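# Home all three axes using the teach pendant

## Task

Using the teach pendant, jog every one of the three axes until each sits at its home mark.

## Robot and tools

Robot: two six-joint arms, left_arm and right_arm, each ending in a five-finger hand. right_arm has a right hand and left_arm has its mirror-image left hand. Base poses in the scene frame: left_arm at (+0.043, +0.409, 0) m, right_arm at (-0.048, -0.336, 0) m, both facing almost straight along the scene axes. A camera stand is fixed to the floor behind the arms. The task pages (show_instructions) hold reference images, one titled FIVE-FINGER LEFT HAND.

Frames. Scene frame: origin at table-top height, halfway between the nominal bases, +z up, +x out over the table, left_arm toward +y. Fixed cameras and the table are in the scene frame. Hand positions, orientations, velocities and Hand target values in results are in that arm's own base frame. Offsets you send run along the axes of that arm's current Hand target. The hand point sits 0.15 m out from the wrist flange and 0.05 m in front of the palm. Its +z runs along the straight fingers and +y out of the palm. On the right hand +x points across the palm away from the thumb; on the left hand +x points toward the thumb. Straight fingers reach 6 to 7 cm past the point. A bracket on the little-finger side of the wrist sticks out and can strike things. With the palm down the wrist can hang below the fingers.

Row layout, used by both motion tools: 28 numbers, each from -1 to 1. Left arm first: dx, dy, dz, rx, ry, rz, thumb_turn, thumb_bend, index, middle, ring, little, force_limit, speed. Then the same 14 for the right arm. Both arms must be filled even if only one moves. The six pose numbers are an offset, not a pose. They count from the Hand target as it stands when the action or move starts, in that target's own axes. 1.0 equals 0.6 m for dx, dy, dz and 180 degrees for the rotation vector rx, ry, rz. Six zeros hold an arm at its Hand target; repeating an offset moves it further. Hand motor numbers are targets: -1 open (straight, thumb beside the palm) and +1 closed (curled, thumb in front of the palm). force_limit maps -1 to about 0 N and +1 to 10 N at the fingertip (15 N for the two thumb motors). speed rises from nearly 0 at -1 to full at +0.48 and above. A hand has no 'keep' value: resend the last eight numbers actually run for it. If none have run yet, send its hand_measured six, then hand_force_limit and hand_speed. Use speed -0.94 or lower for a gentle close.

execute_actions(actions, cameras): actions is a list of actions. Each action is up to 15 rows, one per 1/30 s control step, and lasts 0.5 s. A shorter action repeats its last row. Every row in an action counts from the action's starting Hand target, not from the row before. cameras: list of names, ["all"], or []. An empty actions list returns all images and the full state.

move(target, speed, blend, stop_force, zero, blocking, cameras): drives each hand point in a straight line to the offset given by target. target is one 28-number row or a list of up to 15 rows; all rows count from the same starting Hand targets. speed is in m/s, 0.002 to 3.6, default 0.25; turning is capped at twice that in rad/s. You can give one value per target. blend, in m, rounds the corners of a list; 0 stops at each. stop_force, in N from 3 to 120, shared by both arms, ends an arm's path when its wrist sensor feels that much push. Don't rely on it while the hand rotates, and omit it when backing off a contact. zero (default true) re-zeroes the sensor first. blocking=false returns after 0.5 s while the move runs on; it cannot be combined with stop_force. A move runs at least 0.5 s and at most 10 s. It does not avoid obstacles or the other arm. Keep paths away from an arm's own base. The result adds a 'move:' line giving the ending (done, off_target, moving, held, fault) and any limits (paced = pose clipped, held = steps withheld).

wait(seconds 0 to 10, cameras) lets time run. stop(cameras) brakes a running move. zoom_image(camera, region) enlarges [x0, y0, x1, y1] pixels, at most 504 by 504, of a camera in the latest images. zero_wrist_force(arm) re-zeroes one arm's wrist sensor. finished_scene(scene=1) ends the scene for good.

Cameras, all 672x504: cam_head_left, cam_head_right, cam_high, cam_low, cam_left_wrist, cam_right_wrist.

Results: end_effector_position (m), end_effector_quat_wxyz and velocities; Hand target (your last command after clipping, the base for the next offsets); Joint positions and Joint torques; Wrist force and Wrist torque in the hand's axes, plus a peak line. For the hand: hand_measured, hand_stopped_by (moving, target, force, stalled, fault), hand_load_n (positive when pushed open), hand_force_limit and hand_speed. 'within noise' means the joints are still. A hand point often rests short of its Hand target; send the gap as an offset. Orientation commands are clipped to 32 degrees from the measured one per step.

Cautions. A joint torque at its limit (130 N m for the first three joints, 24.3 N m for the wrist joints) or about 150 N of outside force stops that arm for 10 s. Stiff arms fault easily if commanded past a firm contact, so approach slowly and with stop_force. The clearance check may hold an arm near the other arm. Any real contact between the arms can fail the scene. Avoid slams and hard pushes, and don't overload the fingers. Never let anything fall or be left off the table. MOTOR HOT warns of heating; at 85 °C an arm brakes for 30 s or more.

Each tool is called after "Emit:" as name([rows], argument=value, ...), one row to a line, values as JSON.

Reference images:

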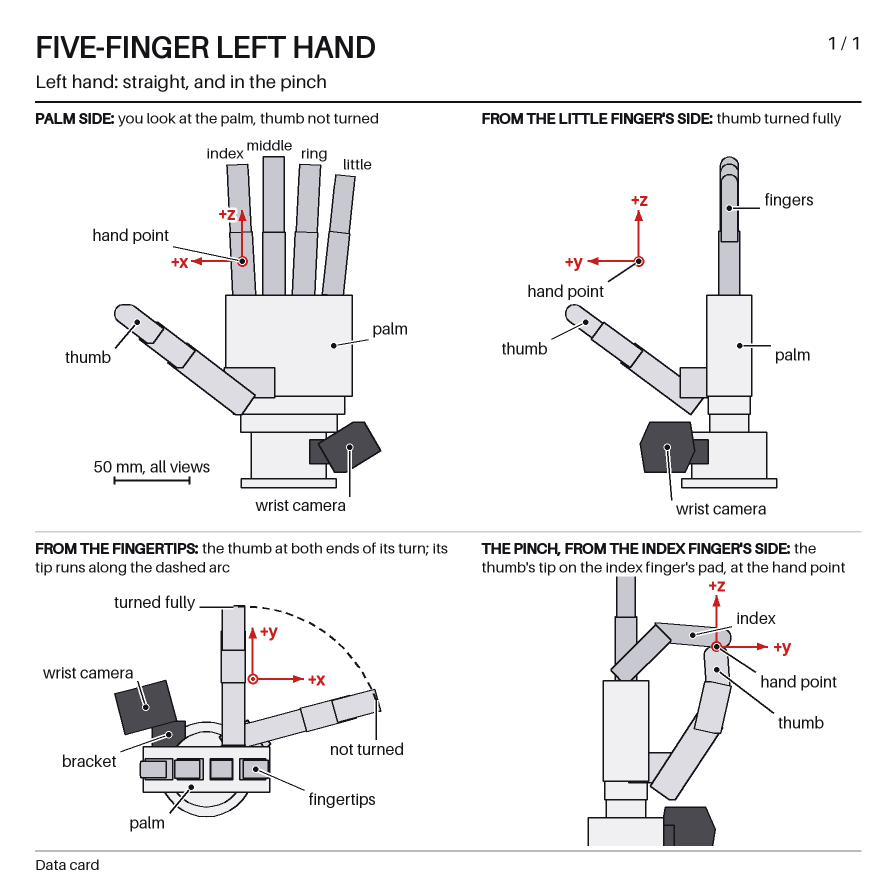

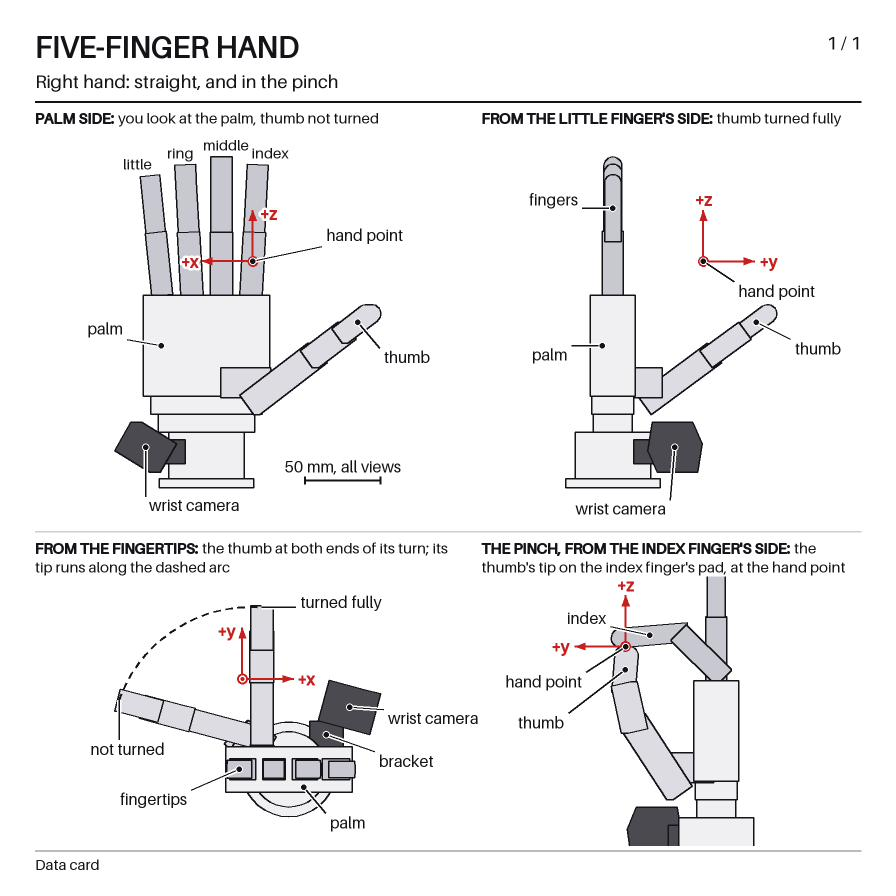

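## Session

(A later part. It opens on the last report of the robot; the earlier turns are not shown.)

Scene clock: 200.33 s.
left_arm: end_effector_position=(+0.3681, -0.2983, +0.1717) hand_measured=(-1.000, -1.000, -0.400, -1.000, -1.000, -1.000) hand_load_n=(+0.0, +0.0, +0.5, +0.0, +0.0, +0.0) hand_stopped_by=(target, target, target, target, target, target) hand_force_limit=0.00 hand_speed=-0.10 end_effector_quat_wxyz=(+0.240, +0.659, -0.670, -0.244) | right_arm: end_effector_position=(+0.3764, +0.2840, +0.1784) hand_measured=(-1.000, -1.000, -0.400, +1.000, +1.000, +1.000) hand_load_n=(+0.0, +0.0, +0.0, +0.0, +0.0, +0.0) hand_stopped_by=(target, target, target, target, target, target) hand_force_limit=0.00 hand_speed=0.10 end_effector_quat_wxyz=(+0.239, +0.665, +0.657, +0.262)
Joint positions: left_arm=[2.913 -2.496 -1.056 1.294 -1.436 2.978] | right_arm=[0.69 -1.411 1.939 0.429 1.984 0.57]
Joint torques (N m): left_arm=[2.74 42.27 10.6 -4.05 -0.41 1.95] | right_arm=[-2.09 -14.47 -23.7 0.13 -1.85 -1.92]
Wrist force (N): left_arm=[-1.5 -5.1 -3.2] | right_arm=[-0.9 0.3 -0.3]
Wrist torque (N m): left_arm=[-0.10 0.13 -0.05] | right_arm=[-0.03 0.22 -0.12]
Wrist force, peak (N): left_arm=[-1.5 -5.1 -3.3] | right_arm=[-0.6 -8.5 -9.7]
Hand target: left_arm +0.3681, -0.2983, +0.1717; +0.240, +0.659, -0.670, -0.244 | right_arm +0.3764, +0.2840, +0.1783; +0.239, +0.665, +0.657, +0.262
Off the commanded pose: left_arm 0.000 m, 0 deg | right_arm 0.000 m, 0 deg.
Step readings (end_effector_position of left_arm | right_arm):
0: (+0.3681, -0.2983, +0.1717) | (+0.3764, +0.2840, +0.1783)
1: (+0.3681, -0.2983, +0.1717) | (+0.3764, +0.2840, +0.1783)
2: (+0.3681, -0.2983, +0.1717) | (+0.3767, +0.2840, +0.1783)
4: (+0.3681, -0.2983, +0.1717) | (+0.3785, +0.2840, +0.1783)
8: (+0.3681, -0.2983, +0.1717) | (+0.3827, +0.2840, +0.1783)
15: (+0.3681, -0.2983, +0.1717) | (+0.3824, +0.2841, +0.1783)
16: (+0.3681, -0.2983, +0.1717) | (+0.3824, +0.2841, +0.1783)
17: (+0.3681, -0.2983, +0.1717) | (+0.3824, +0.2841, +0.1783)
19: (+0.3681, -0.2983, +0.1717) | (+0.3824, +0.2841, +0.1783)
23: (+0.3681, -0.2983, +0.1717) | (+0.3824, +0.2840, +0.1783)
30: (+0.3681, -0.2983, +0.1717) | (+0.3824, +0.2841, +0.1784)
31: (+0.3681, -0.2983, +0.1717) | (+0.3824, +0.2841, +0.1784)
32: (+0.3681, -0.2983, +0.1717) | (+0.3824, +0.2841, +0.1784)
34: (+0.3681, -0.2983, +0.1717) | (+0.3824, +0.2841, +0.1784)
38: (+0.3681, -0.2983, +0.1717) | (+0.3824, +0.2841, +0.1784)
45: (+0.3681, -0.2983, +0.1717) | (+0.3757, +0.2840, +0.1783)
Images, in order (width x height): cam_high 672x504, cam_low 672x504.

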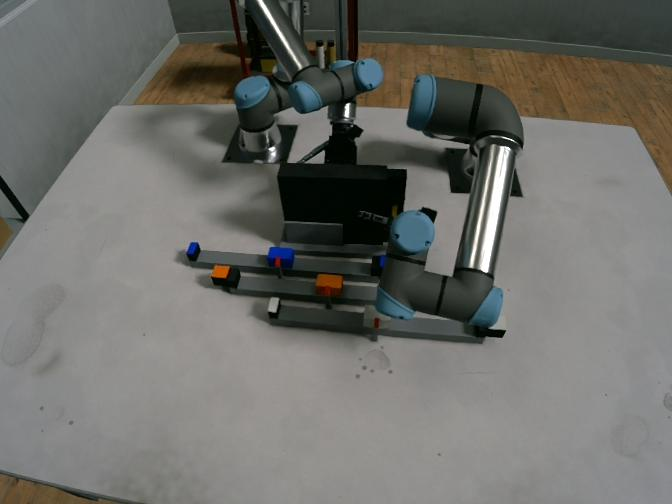

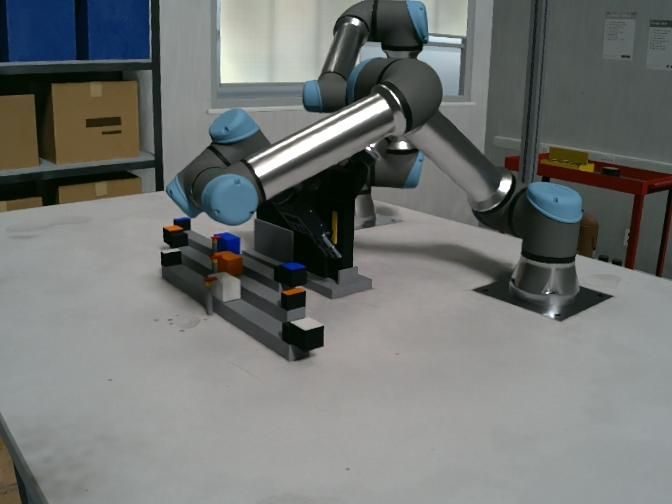

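Emit:
execute_actions([
  [[0,0,0,0,0,0,-1,-1,-0.4,-1,-1,-1,0,-0.1,0,0.0015,0.0013,0,0,0,-1,-1,-0.4,1,1,1,0,0.1],[0,0,0,0,0,0,-1,-1,-0.4,-1,-1,-1,0,-0.1,0,0.0030,0.0027,0,0,0,-1,-1,-0.4,1,1,1,0,0.1],[0,0,0,0,0,0,-1,-1,-0.4,-1,-1,-1,0,-0.1,0,0.0045,0.0040,0,0,0,-1,-1,-0.4,1,1,1,0,0.1],[0,0,0,0,0,0,-1,-1,-0.4,-1,-1,-1,0,-0.1,0,0.0060,0.0053,0,0,0,-1,-1,-0.4,1,1,1,0,0.1],[0,0,0,0,0,0,-1,-1,-0.4,-1,-1,-1,0,-0.1,0,0.0075,0.0066,0,0,0,-1,-1,-0.4,1,1,1,0,0.1],[0,0,0,0,0,0,-1,-1,-0.4,-1,-1,-1,0,-0.1,0,0.0075,0.0066,0,0,0,-1,-1,-0.4,1,1,1,0,0.1],[0,0,0,0,0,0,-1,-1,-0.4,-1,-1,-1,0,-0.1,0,0.0075,0.0066,0,0,0,-1,-1,-0.4,1,1,1,0,0.1],[0,0,0,0,0,0,-1,-1,-0.4,-1,-1,-1,0,-0.1,0,0.0075,0.0066,0,0,0,-1,-1,-0.4,1,1,1,0,0.1],[0,0,0,0,0,0,-1,-1,-0.4,-1,-1,-1,0,-0.1,0,0.0075,0.0066,0,0,0,-1,-1,-0.4,1,1,1,0,0.1],[0,0,0,0,0,0,-1,-1,-0.4,-1,-1,-1,0,-0.1,0,0.0037,0.0033,0,0,0,-1,-1,-0.4,1,1,1,0,0.1],[0,0,0,0,0,0,-1,-1,-0.4,-1,-1,-1,0,-0.1,0,0,0,0,0,0,-1,-1,-0.4,1,1,1,0,0.1]],
], cameras=["cam_high","cam_low"])

Emit:
zoom_image(camera="cam_high", region=[361, 311, 391, 341])

Emit:
zoom_image(camera="cam_low", region=[195, 270, 225, 292])

Scene clock: 206.23 s.
left_arm: end_effector_position=(+0.3681, -0.2983, +0.1717) hand_measured=(-1.000, -1.000, -0.400, -1.000, -1.000, -1.000) hand_load_n=(+0.0, +0.0, +0.5, +0.0, +0.0, +0.0) hand_stopped_by=(target, target, target, target, target, target) hand_force_limit=0.00 hand_speed=-0.10 end_effector_quat_wxyz=(+0.240, +0.659, -0.670, -0.244) | right_arm: end_effector_position=(+0.3764, +0.2840, +0.1784) hand_measured=(-1.000, -1.000, -0.400, +1.000, +1.000, +1.000) hand_load_n=(+0.0, +0.0, +0.0, +0.0, +0.0, +0.0) hand_stopped_by=(target, target, target, target, target, target) hand_force_limit=0.00 hand_speed=0.10 end_effector_quat_wxyz=(+0.239, +0.665, +0.657, +0.262)
Joint positions: left_arm=[2.913 -2.496 -1.056 1.294 -1.436 2.978] | right_arm=[0.69 -1.411 1.939 0.429 1.984 0.57]
Joint torques (N m): left_arm=[2.49 42.79 10.61 -4.02 -0.36 1.92] | right_arm=[-3.62 -13.54 -25.5 0.51 -1.94 -1.94]
Wrist force (N): left_arm=[-1.3 -4.6 -3.2] | right_arm=[-0.7 0.4 -0.4]
Wrist torque (N m): left_arm=[-0.05 0.11 -0.05] | right_arm=[-0.01 0.19 -0.11]
Wrist force, peak (N): left_arm=[-1.3 -5.1 -3.3] | right_arm=[0.0 -8.2 -9.3]
Hand target: left_arm +0.3681, -0.2983, +0.1717; +0.240, +0.659, -0.670, -0.244 | right_arm +0.3764, +0.2840, +0.1783; +0.239, +0.665, +0.657, +0.262
Off the commanded pose: left_arm 0.000 m, 0 deg | right_arm 0.000 m, 0 deg.
Step readings (end_effector_position of left_arm | right_arm):
0: (+0.3681, -0.2983, +0.1717) | (+0.3764, +0.2840, +0.1783)
1: (+0.3681, -0.2983, +0.1717) | (+0.3764, +0.2841, +0.1783)
2: (+0.3681, -0.2983, +0.1717) | (+0.3767, +0.2841, +0.1783)
4: (+0.3681, -0.2983, +0.1717) | (+0.3786, +0.2841, +0.1783)
8: (+0.3681, -0.2983, +0.1717) | (+0.3827, +0.2841, +0.1783)
15: (+0.3681, -0.2983, +0.1717) | (+0.3759, +0.2841, +0.1783)
Images, in order (width x height): cam_high 672x504, cam_low 672x504.

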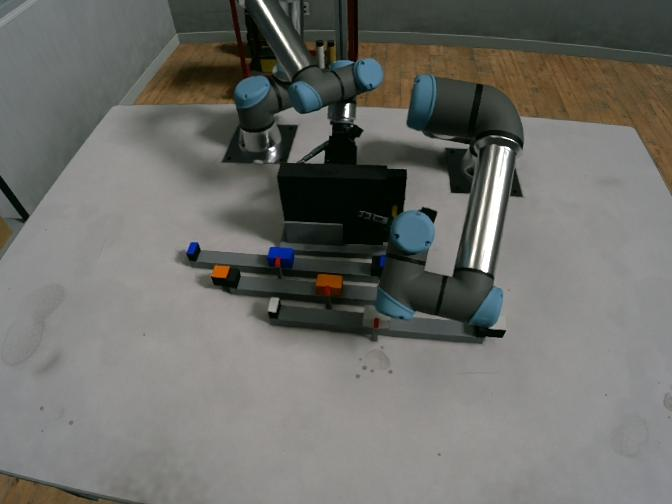

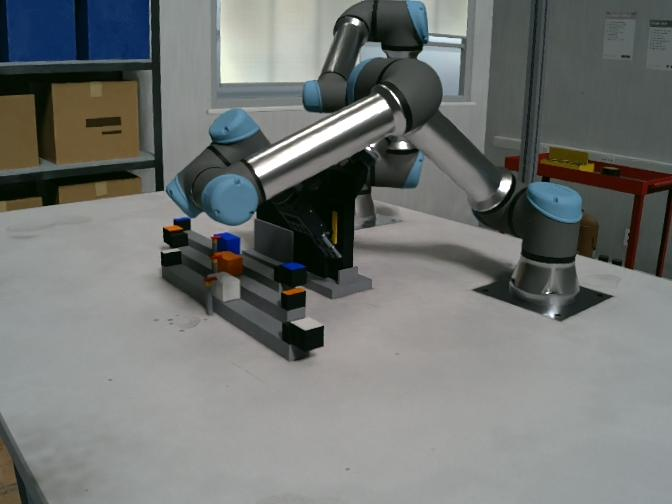

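Scaled by 16.800.

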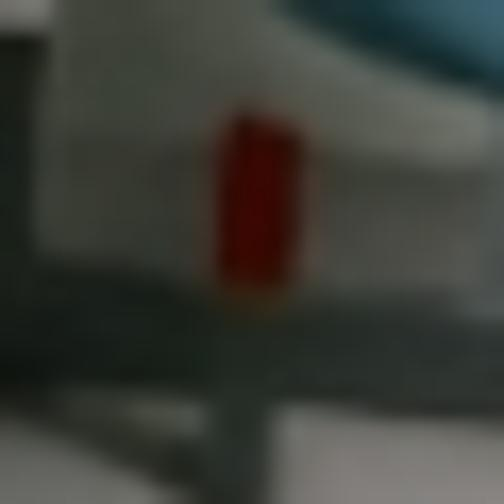

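Scaled by 16.800.

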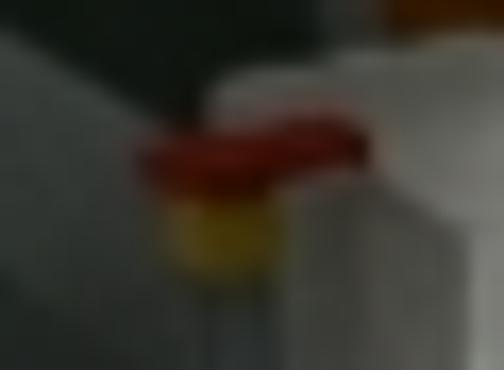

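Emit:
move([
  [0,0,0,0,0,0,-1,-1,-0.4,-1,-1,-1,0,-0.1,0,-0.0175,-0.0155,0,0,0,-1,-1,-0.4,1,1,1,0,0.1],
  [0,0,0,0,0,0,-1,-1,-0.4,-1,-1,-1,0,-0.1,0.0675,-0.0702,0.044,0,0,0,-1,-1,-0.4,1,1,1,0,0.1],
  [0,0,0,0,0,0,-1,-1,-0.4,-1,-1,-1,0,-0.1,0.0675,-0.0568,0.0557,0,0,0,-1,-1,-0.4,1,1,1,0,0.1],
], speed=0.12, blend=[0.005,0.005,0])

Emit:
move(target=[0,0,0,0,0,0,-1,-1,-0.4,-1,-1,-1,0,-0.1,0,0.014,0.0123,0,0,0,-1,-1,-0.4,1,1,1,0,0.1], speed=0.01, stop_force=3)

Emit:
move(target=[0,0,0,0,0,0,-1,-1,-0.4,-1,-1,-1,0,-0.1,0,-0.025,-0.0221,0,0,0,-1,-1,-0.4,1,1,1,0,0.1], speed=0.08, cameras=["cam_right_wrist"])

Scene clock: 210.03 s.
left_arm: end_effector_position=(+0.3681, -0.2983, +0.1717) hand_measured=(-1.000, -1.000, -0.400, -1.000, -1.000, -1.000) hand_load_n=(+0.0, +0.0, +0.5, +0.0, +0.0, +0.0) hand_stopped_by=(target, target, target, target, target, target) hand_force_limit=0.00 hand_speed=-0.10 end_effector_quat_wxyz=(+0.240, +0.659, -0.670, -0.244) | right_arm: end_effector_position=(+0.3729, +0.3262, +0.1321) hand_measured=(-1.000, -1.000, -0.400, +1.000, +1.000, +1.000) hand_load_n=(+0.0, +0.0, +0.0, +0.0, +0.0, +0.0) hand_stopped_by=(target, target, target, target, target, target) hand_force_limit=0.00 hand_speed=0.10 end_effector_quat_wxyz=(+0.239, +0.665, +0.657, +0.262)
Joint positions: left_arm=[2.913 -2.496 -1.056 1.294 -1.436 2.978] | right_arm=[0.788 -1.258 1.89 0.363 2.038 0.659]
Joint torques (N m): left_arm=[2.14 42.72 10.44 -3.94 -0.37 2.02] | right_arm=[-3.63 -35.21 -8.88 2.37 2.39 1.31]
Wrist force (N): left_arm=[-1.4 -4.8 -3.2] | right_arm=[-0.7 0.0 -0.6]
Wrist torque (N m): left_arm=[-0.08 0.13 -0.06] | right_arm=[-0.07 0.19 -0.28]
Wrist force, peak (N): left_arm=[-1.6 -5.0 -3.2] | right_arm=[-1.5 -0.2 -1.9]
Hand target: left_arm +0.3681, -0.2983, +0.1717; +0.240, +0.659, -0.670, -0.244 | right_arm +0.3729, +0.3261, +0.1321; +0.239, +0.665, +0.657, +0.262
Off the commanded pose: left_arm 0.000 m, 0 deg | right_arm 0.000 m, 0 deg.
move: done

Scene clock: 211.87 s.
left_arm: end_effector_position=(+0.3681, -0.2983, +0.1717) hand_measured=(-1.000, -1.000, -0.400, -1.000, -1.000, -1.000) hand_load_n=(+0.0, +0.0, +0.5, +0.0, +0.0, +0.0) hand_stopped_by=(target, target, target, target, target, target) hand_force_limit=0.00 hand_speed=-0.10 end_effector_quat_wxyz=(+0.240, +0.659, -0.670, -0.244) | right_arm: end_effector_position=(+0.3813, +0.3261, +0.1322) hand_measured=(-1.000, -1.000, -0.400, +1.000, +1.000, +1.000) hand_load_n=(+0.0, +0.0, +0.0, +0.0, +0.0, +0.0) hand_stopped_by=(target, target, target, target, target, target) hand_force_limit=0.00 hand_speed=0.10 end_effector_quat_wxyz=(+0.239, +0.665, +0.657, +0.262)
Joint positions: left_arm=[2.913 -2.496 -1.056 1.294 -1.436 2.978] | right_arm=[0.771 -1.252 1.88 0.361 2.03 0.644]
Joint torques (N m): left_arm=[2.03 42.64 9.43 -3.94 -0.35 2] | right_arm=[5.96 -39.58 -7.3 1.76 2.7 2.16]
Wrist force (N): left_arm=[-1.3 -4.7 -3.1] | right_arm=[-0.6 -2.1 -2.7]
Wrist torque (N m): left_arm=[-0.09 0.12 -0.05] | right_arm=[0.01 0.21 -0.27]
Wrist force, peak (N): left_arm=[-1.4 -5.1 -3.2] | right_arm=[-0.7 -7.8 -8.8]
Hand target: left_arm +0.3681, -0.2983, +0.1717; +0.240, +0.659, -0.670, -0.244 | right_arm +0.3813, +0.3261, +0.1322; +0.239, +0.665, +0.657, +0.262 (not the last commanded pose)
Off the commanded pose: left_arm 0.000 m, 0 deg | right_arm 0.003 m, 0 deg.
move: contact (right_arm)

Scene clock: 212.60 s.
left_arm: end_effector_position=(+0.3681, -0.2983, +0.1717) hand_measured=(-1.000, -1.000, -0.400, -1.000, -1.000, -1.000) hand_load_n=(+0.0, +0.0, +0.5, +0.0, +0.0, +0.0) hand_stopped_by=(target, target, target, target, target, target) hand_force_limit=0.00 hand_speed=-0.10 end_effector_quat_wxyz=(+0.240, +0.659, -0.670, -0.244) | right_arm: end_effector_position=(+0.3611, +0.3260, +0.1322) hand_measured=(-1.000, -1.000, -0.400, +1.000, +1.000, +1.000) hand_load_n=(+0.0, +0.0, +0.0, +0.0, +0.0, +0.0) hand_stopped_by=(target, target, target, target, target, target) hand_force_limit=0.00 hand_speed=0.10 end_effector_quat_wxyz=(+0.239, +0.665, +0.657, +0.262) end_effector_velocity=(+0.002, +0.000, +0.000) end_effector_angular_velocity=(-0.001, +0.000, +0.001)
Joint positions: left_arm=[2.913 -2.496 -1.056 1.294 -1.436 2.978] | right_arm=[0.811 -1.266 1.904 0.368 2.051 0.681]
Joint velocities: left_arm=[within noise] | right_arm=[-0.004 0.001 -0.003 0 -0.002 -0.005]
Joint torques (N m): left_arm=[2.08 43.4 9.97 -4 -0.34 2.04] | right_arm=[-5.33 -17.48 -23.76 0.83 -1.42 -2.07]
Wrist force (N): left_arm=[-1.1 -4.5 -3.2] | right_arm=[-0.9 0.0 -0.5]
Wrist torque (N m): left_arm=[-0.05 0.09 -0.04] | right_arm=[-0.09 0.22 -0.19]
Wrist force, peak (N): left_arm=[-1.5 -5.0 -3.2] | right_arm=[-0.5 -2.2 -2.4]
Hand target: left_arm +0.3681, -0.2983, +0.1717; +0.240, +0.659, -0.670, -0.244 | right_arm +0.3612, +0.3261, +0.1322; +0.239, +0.665, +0.657, +0.262
Off the commanded pose: left_arm 0.000 m, 0 deg | right_arm 0.000 m, 0 deg.
move: done
Images, in order (width x height): cam_right_wrist 672x504.

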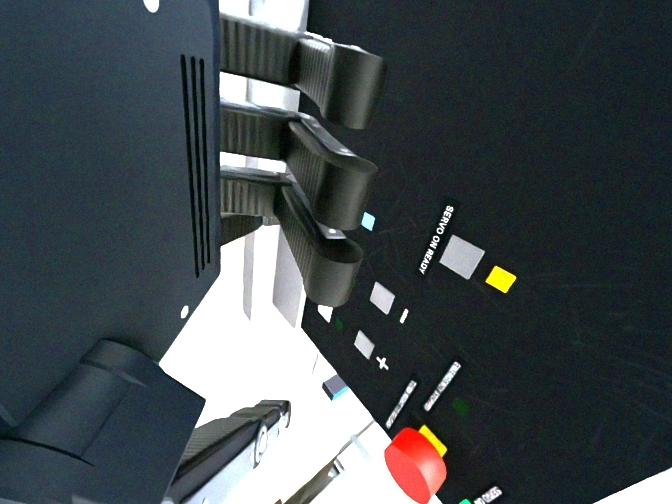

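Emit:
move([
  [0,0,0,0,0,0,-1,-1,-0.4,-1,-1,-1,0,-0.1,-0.1457,0.0542,-0.0613,0,0,0,-1,-1,-0.4,1,1,1,0,0.1],
  [0,0,0,0,0,0,-1,-1,-0.4,-1,-1,-1,0,-0.1,-0.1457,0.0748,-0.0432,0,0,0,-1,-1,-0.4,1,1,1,0,0.1],
], speed=0.12, blend=[0.006,0])

Emit:
execute_actions([
  [[0,0,0,0,0,0,-1,-1,-0.4,-1,-1,-1,0,-0.1,0,0.0015,0.0013,0,0,0,-1,-1,-0.4,1,1,1,0,0.1],[0,0,0,0,0,0,-1,-1,-0.4,-1,-1,-1,0,-0.1,0,0.0030,0.0027,0,0,0,-1,-1,-0.4,1,1,1,0,0.1],[0,0,0,0,0,0,-1,-1,-0.4,-1,-1,-1,0,-0.1,0,0.0045,0.0040,0,0,0,-1,-1,-0.4,1,1,1,0,0.1],[0,0,0,0,0,0,-1,-1,-0.4,-1,-1,-1,0,-0.1,0,0.0060,0.0053,0,0,0,-1,-1,-0.4,1,1,1,0,0.1],[0,0,0,0,0,0,-1,-1,-0.4,-1,-1,-1,0,-0.1,0,0.0075,0.0066,0,0,0,-1,-1,-0.4,1,1,1,0,0.1],[0,0,0,0,0,0,-1,-1,-0.4,-1,-1,-1,0,-0.1,0,0.0075,0.0066,0,0,0,-1,-1,-0.4,1,1,1,0,0.1],[0,0,0,0,0,0,-1,-1,-0.4,-1,-1,-1,0,-0.1,0,0.0075,0.0066,0,0,0,-1,-1,-0.4,1,1,1,0,0.1],[0,0,0,0,0,0,-1,-1,-0.4,-1,-1,-1,0,-0.1,0,0.0075,0.0066,0,0,0,-1,-1,-0.4,1,1,1,0,0.1],[0,0,0,0,0,0,-1,-1,-0.4,-1,-1,-1,0,-0.1,0,0.0075,0.0066,0,0,0,-1,-1,-0.4,1,1,1,0,0.1],[0,0,0,0,0,0,-1,-1,-0.4,-1,-1,-1,0,-0.1,0,0.0037,0.0033,0,0,0,-1,-1,-0.4,1,1,1,0,0.1],[0,0,0,0,0,0,-1,-1,-0.4,-1,-1,-1,0,-0.1,0,0,0,0,0,0,-1,-1,-0.4,1,1,1,0,0.1]],
], cameras=["cam_high","cam_low"])

Emit:
zoom_image(camera="cam_high", region=[265, 250, 295, 280])

Emit:
zoom_image(camera="cam_low", region=[200, 230, 230, 252])

Scene clock: 215.13 s.
left_arm: end_effector_position=(+0.3681, -0.2983, +0.1717) hand_measured=(-1.000, -1.000, -0.400, -1.000, -1.000, -1.000) hand_load_n=(+0.0, +0.0, +0.5, +0.0, +0.0, +0.0) hand_stopped_by=(target, target, target, target, target, target) hand_force_limit=0.00 hand_speed=-0.10 end_effector_quat_wxyz=(+0.240, +0.659, -0.670, -0.244) | right_arm: end_effector_position=(+0.3778, +0.2371, +0.1783) hand_measured=(-1.000, -1.000, -0.400, +1.000, +1.000, +1.000) hand_load_n=(+0.0, -0.5, +0.0, +0.0, +0.0, +0.0) hand_stopped_by=(target, target, target, target, target, target) hand_force_limit=0.00 hand_speed=0.10 end_effector_quat_wxyz=(+0.239, +0.665, +0.657, +0.262)
Joint positions: left_arm=[2.913 -2.496 -1.056 1.294 -1.436 2.978] | right_arm=[0.562 -1.518 2.051 0.384 1.908 0.459]
Joint torques (N m): left_arm=[2.35 43.4 9.92 -3.88 -0.34 1.85] | right_arm=[-3.75 -23.38 -12.67 2.5 1.81 0.64]
Wrist force (N): left_arm=[-1.5 -4.8 -3.1] | right_arm=[-0.9 0.2 -0.6]
Wrist torque (N m): left_arm=[-0.08 0.15 -0.06] | right_arm=[-0.03 0.23 -0.27]
Wrist force, peak (N): left_arm=[-1.6 -5.1 -3.2] | right_arm=[-1.7 -0.1 -1.6]
Hand target: left_arm +0.3681, -0.2983, +0.1717; +0.240, +0.659, -0.670, -0.244 | right_arm +0.3778, +0.2371, +0.1783; +0.239, +0.665, +0.657, +0.262
Off the commanded pose: left_arm 0.000 m, 0 deg | right_arm 0.000 m, 0 deg.
move: done

Scene clock: 215.83 s.
left_arm: end_effector_position=(+0.3681, -0.2983, +0.1717) hand_measured=(-1.000, -1.000, -0.400, -1.000, -1.000, -1.000) hand_load_n=(+0.0, +0.0, +0.5, +0.0, +0.0, +0.0) hand_stopped_by=(target, target, target, target, target, target) hand_force_limit=0.00 hand_speed=-0.10 end_effector_quat_wxyz=(+0.240, +0.659, -0.670, -0.244) | right_arm: end_effector_position=(+0.3778, +0.2371, +0.1783) hand_measured=(-1.000, -1.000, -0.400, +1.000, +1.000, +1.000) hand_load_n=(+0.0, +0.0, +0.0, +0.0, +0.0, +0.0) hand_stopped_by=(target, target, target, target, target, target) hand_force_limit=0.00 hand_speed=0.10 end_effector_quat_wxyz=(+0.239, +0.665, +0.657, +0.262)
Joint positions: left_arm=[2.913 -2.496 -1.056 1.294 -1.436 2.978] | right_arm=[0.562 -1.518 2.051 0.384 1.908 0.458]
Joint torques (N m): left_arm=[2.24 42.61 10.47 -3.85 -0.38 1.98] | right_arm=[-4.76 -10.1 -24.36 0.93 -1.8 -1.87]
Wrist force (N): left_arm=[-1.3 -4.5 -3.2] | right_arm=[-0.8 0.3 -0.7]
Wrist torque (N m): left_arm=[-0.04 0.12 -0.06] | right_arm=[-0.01 0.23 -0.13]
Wrist force, peak (N): left_arm=[-1.4 -4.9 -3.3] | right_arm=[-0.8 -9.6 -11.9]
Hand target: left_arm +0.3681, -0.2983, +0.1717; +0.240, +0.659, -0.670, -0.244 | right_arm +0.3778, +0.2371, +0.1783; +0.239, +0.665, +0.657, +0.262
Off the commanded pose: left_arm 0.000 m, 0 deg | right_arm 0.000 m, 0 deg.
Step readings (end_effector_position of left_arm | right_arm):
0: (+0.3681, -0.2983, +0.1717) | (+0.3778, +0.2371, +0.1783)
1: (+0.3681, -0.2983, +0.1717) | (+0.3778, +0.2371, +0.1783)
2: (+0.3681, -0.2983, +0.1717) | (+0.3781, +0.2370, +0.1783)
4: (+0.3681, -0.2983, +0.1717) | (+0.3799, +0.2370, +0.1783)
8: (+0.3681, -0.2983, +0.1717) | (+0.3841, +0.2371, +0.1783)
15: (+0.3681, -0.2983, +0.1717) | (+0.3773, +0.2371, +0.1783)
Images, in order (width x height): cam_high 672x504, cam_low 672x504.

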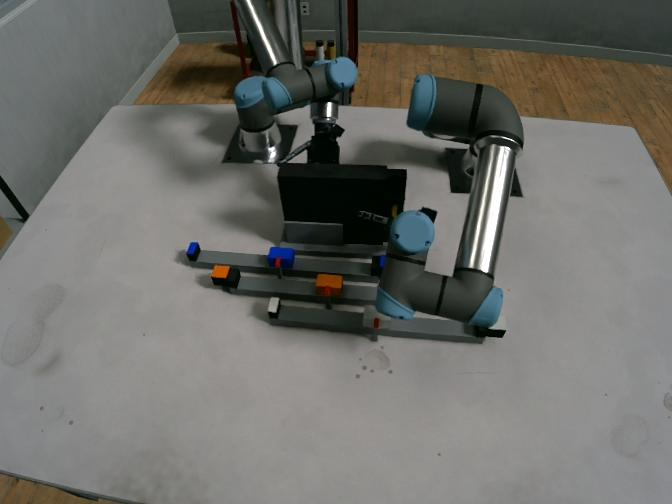

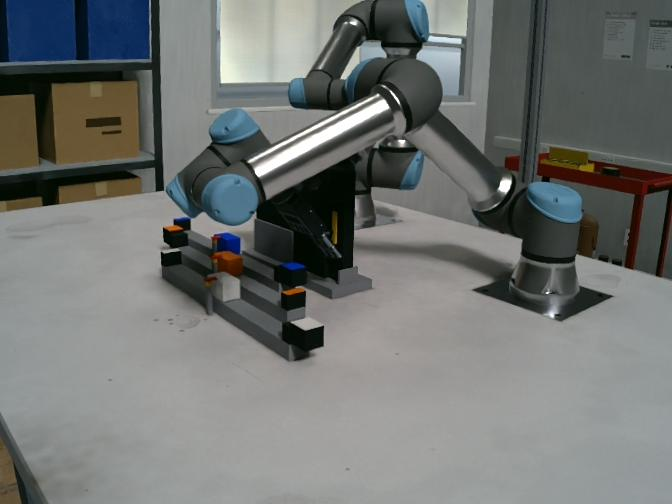

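Scaled by 16.800.

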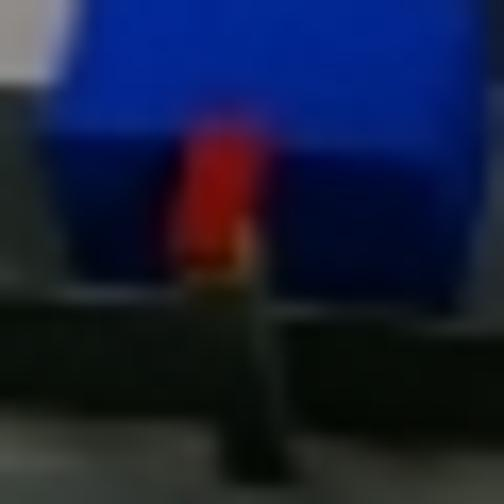

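Scaled by 16.800.

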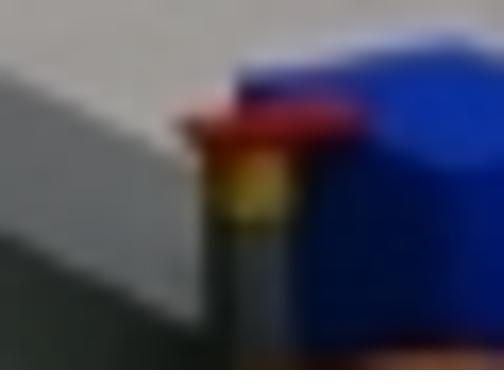

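Emit:
move(target=[0,-0.0383,-0.0322,0,0,0,-1,-1,-0.4,-1,-1,-1,0,-0.1,0,-0.0375,-0.0331,0,0,0,-1,-1,-0.4,1,1,1,0,0.1], speed=0.06, cameras=["cam_high","cam_low","cam_right_wrist","cam_left_wrist"])

Emit:
zoom_image(camera="cam_low", region=[190, 220, 260, 320])

Emit:
zoom_image(camera="cam_high", region=[255, 240, 405, 345])

Scene clock: 217.40 s.
left_arm: end_effector_position=(+0.3981, -0.2987, +0.1717) hand_measured=(-1.000, -1.000, -0.400, -1.000, -1.000, -1.000) hand_load_n=(+0.0, +0.0, +0.0, +0.0, +0.0, -0.5) hand_stopped_by=(target, target, target, target, target, target) hand_force_limit=0.00 hand_speed=-0.10 end_effector_quat_wxyz=(+0.240, +0.659, -0.670, -0.244) | right_arm: end_effector_position=(+0.3478, +0.2370, +0.1783) hand_measured=(-1.000, -1.000, -0.400, +1.000, +1.000, +1.000) hand_load_n=(+0.0, +0.0, +0.0, +0.0, +0.0, +0.0) hand_stopped_by=(target, target, target, target, target, target) hand_force_limit=0.00 hand_speed=0.10 end_effector_quat_wxyz=(+0.239, +0.665, +0.657, +0.262)
Joint positions: left_arm=[2.922 -2.57 -0.912 1.223 -1.442 2.986] | right_arm=[0.623 -1.552 2.091 0.396 1.945 0.511]
Joint torques (N m): left_arm=[-6.06 66.14 19.46 -2.16 0.27 -0.61] | right_arm=[0.63 -6.98 -25.32 -0.19 -1.86 -1.51]
Wrist force (N): left_arm=[-1.2 -1.1 0.2] | right_arm=[-0.7 -0.2 -0.4]
Wrist torque (N m): left_arm=[-0.26 0.11 -0.18] | right_arm=[-0.12 0.22 -0.14]
Wrist force, peak (N): left_arm=[-1.5 -4.9 -3.3] | right_arm=[-1.1 0.1 -0.7]
Hand target: left_arm +0.3981, -0.2988, +0.1717; +0.240, +0.659, -0.670, -0.244 | right_arm +0.3478, +0.2371, +0.1783; +0.239, +0.665, +0.657, +0.262
Off the commanded pose: left_arm 0.000 m, 0 deg | right_arm 0.000 m, 0 deg.
move: done
Images, in order (width x height): cam_high 672x504, cam_low 672x504, cam_left_wrist 672x504, cam_right_wrist 672x504.

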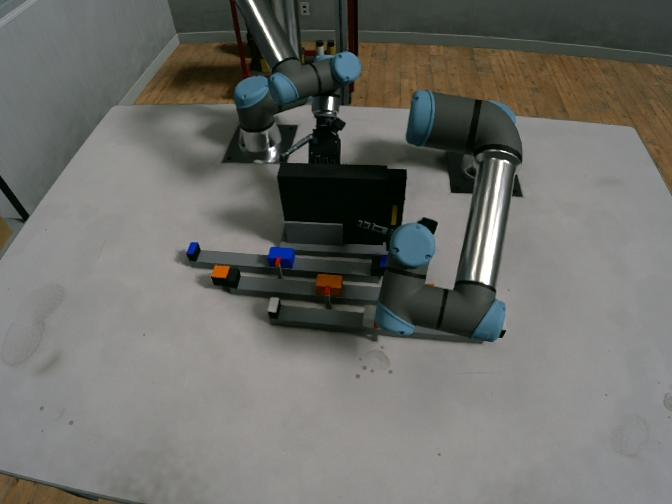

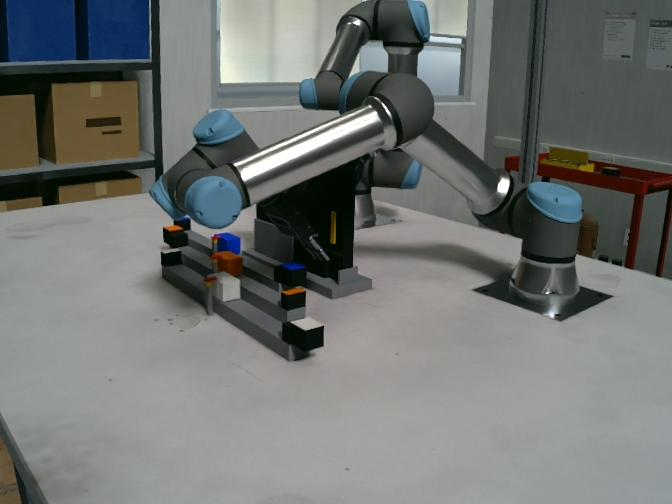

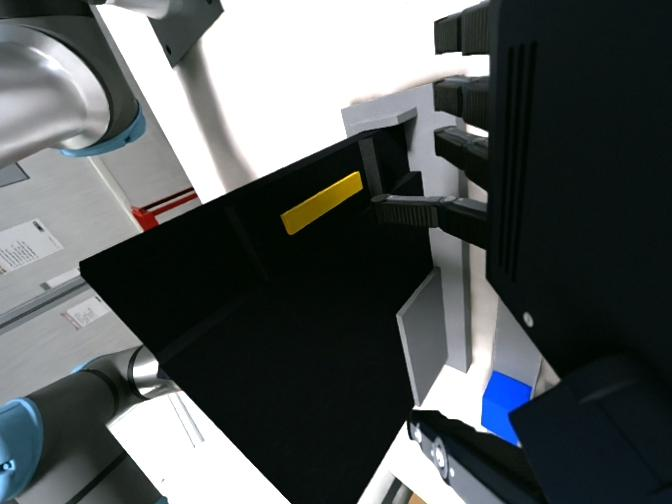

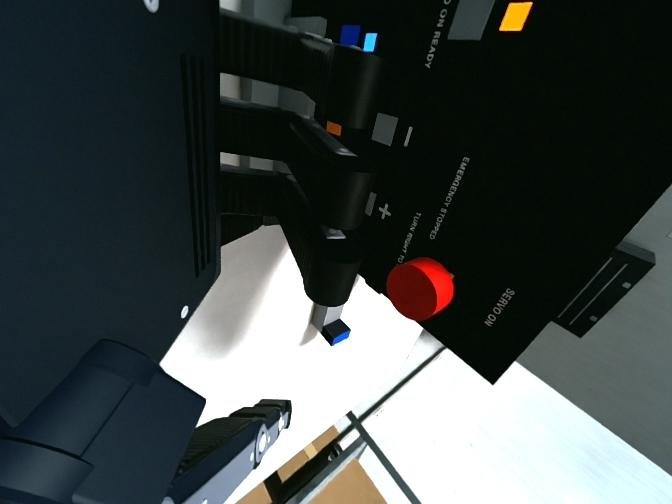

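Scaled by 5.040.

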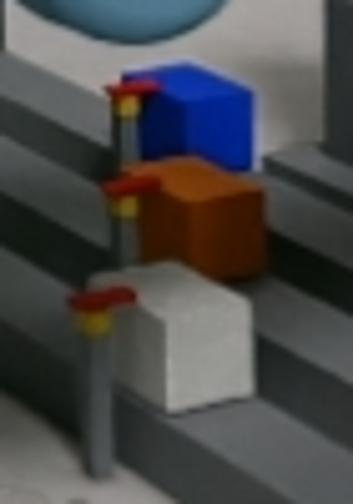

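Scaled by 3.360.

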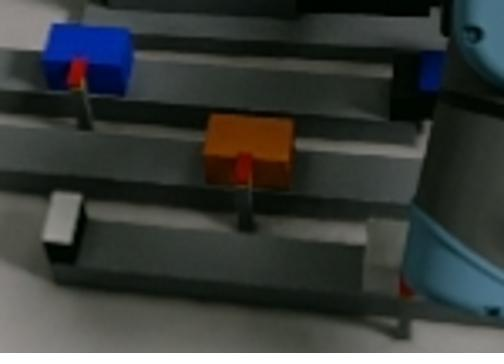

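Emit:
finished_scene(scene=1)

The scene is finished: the task was done.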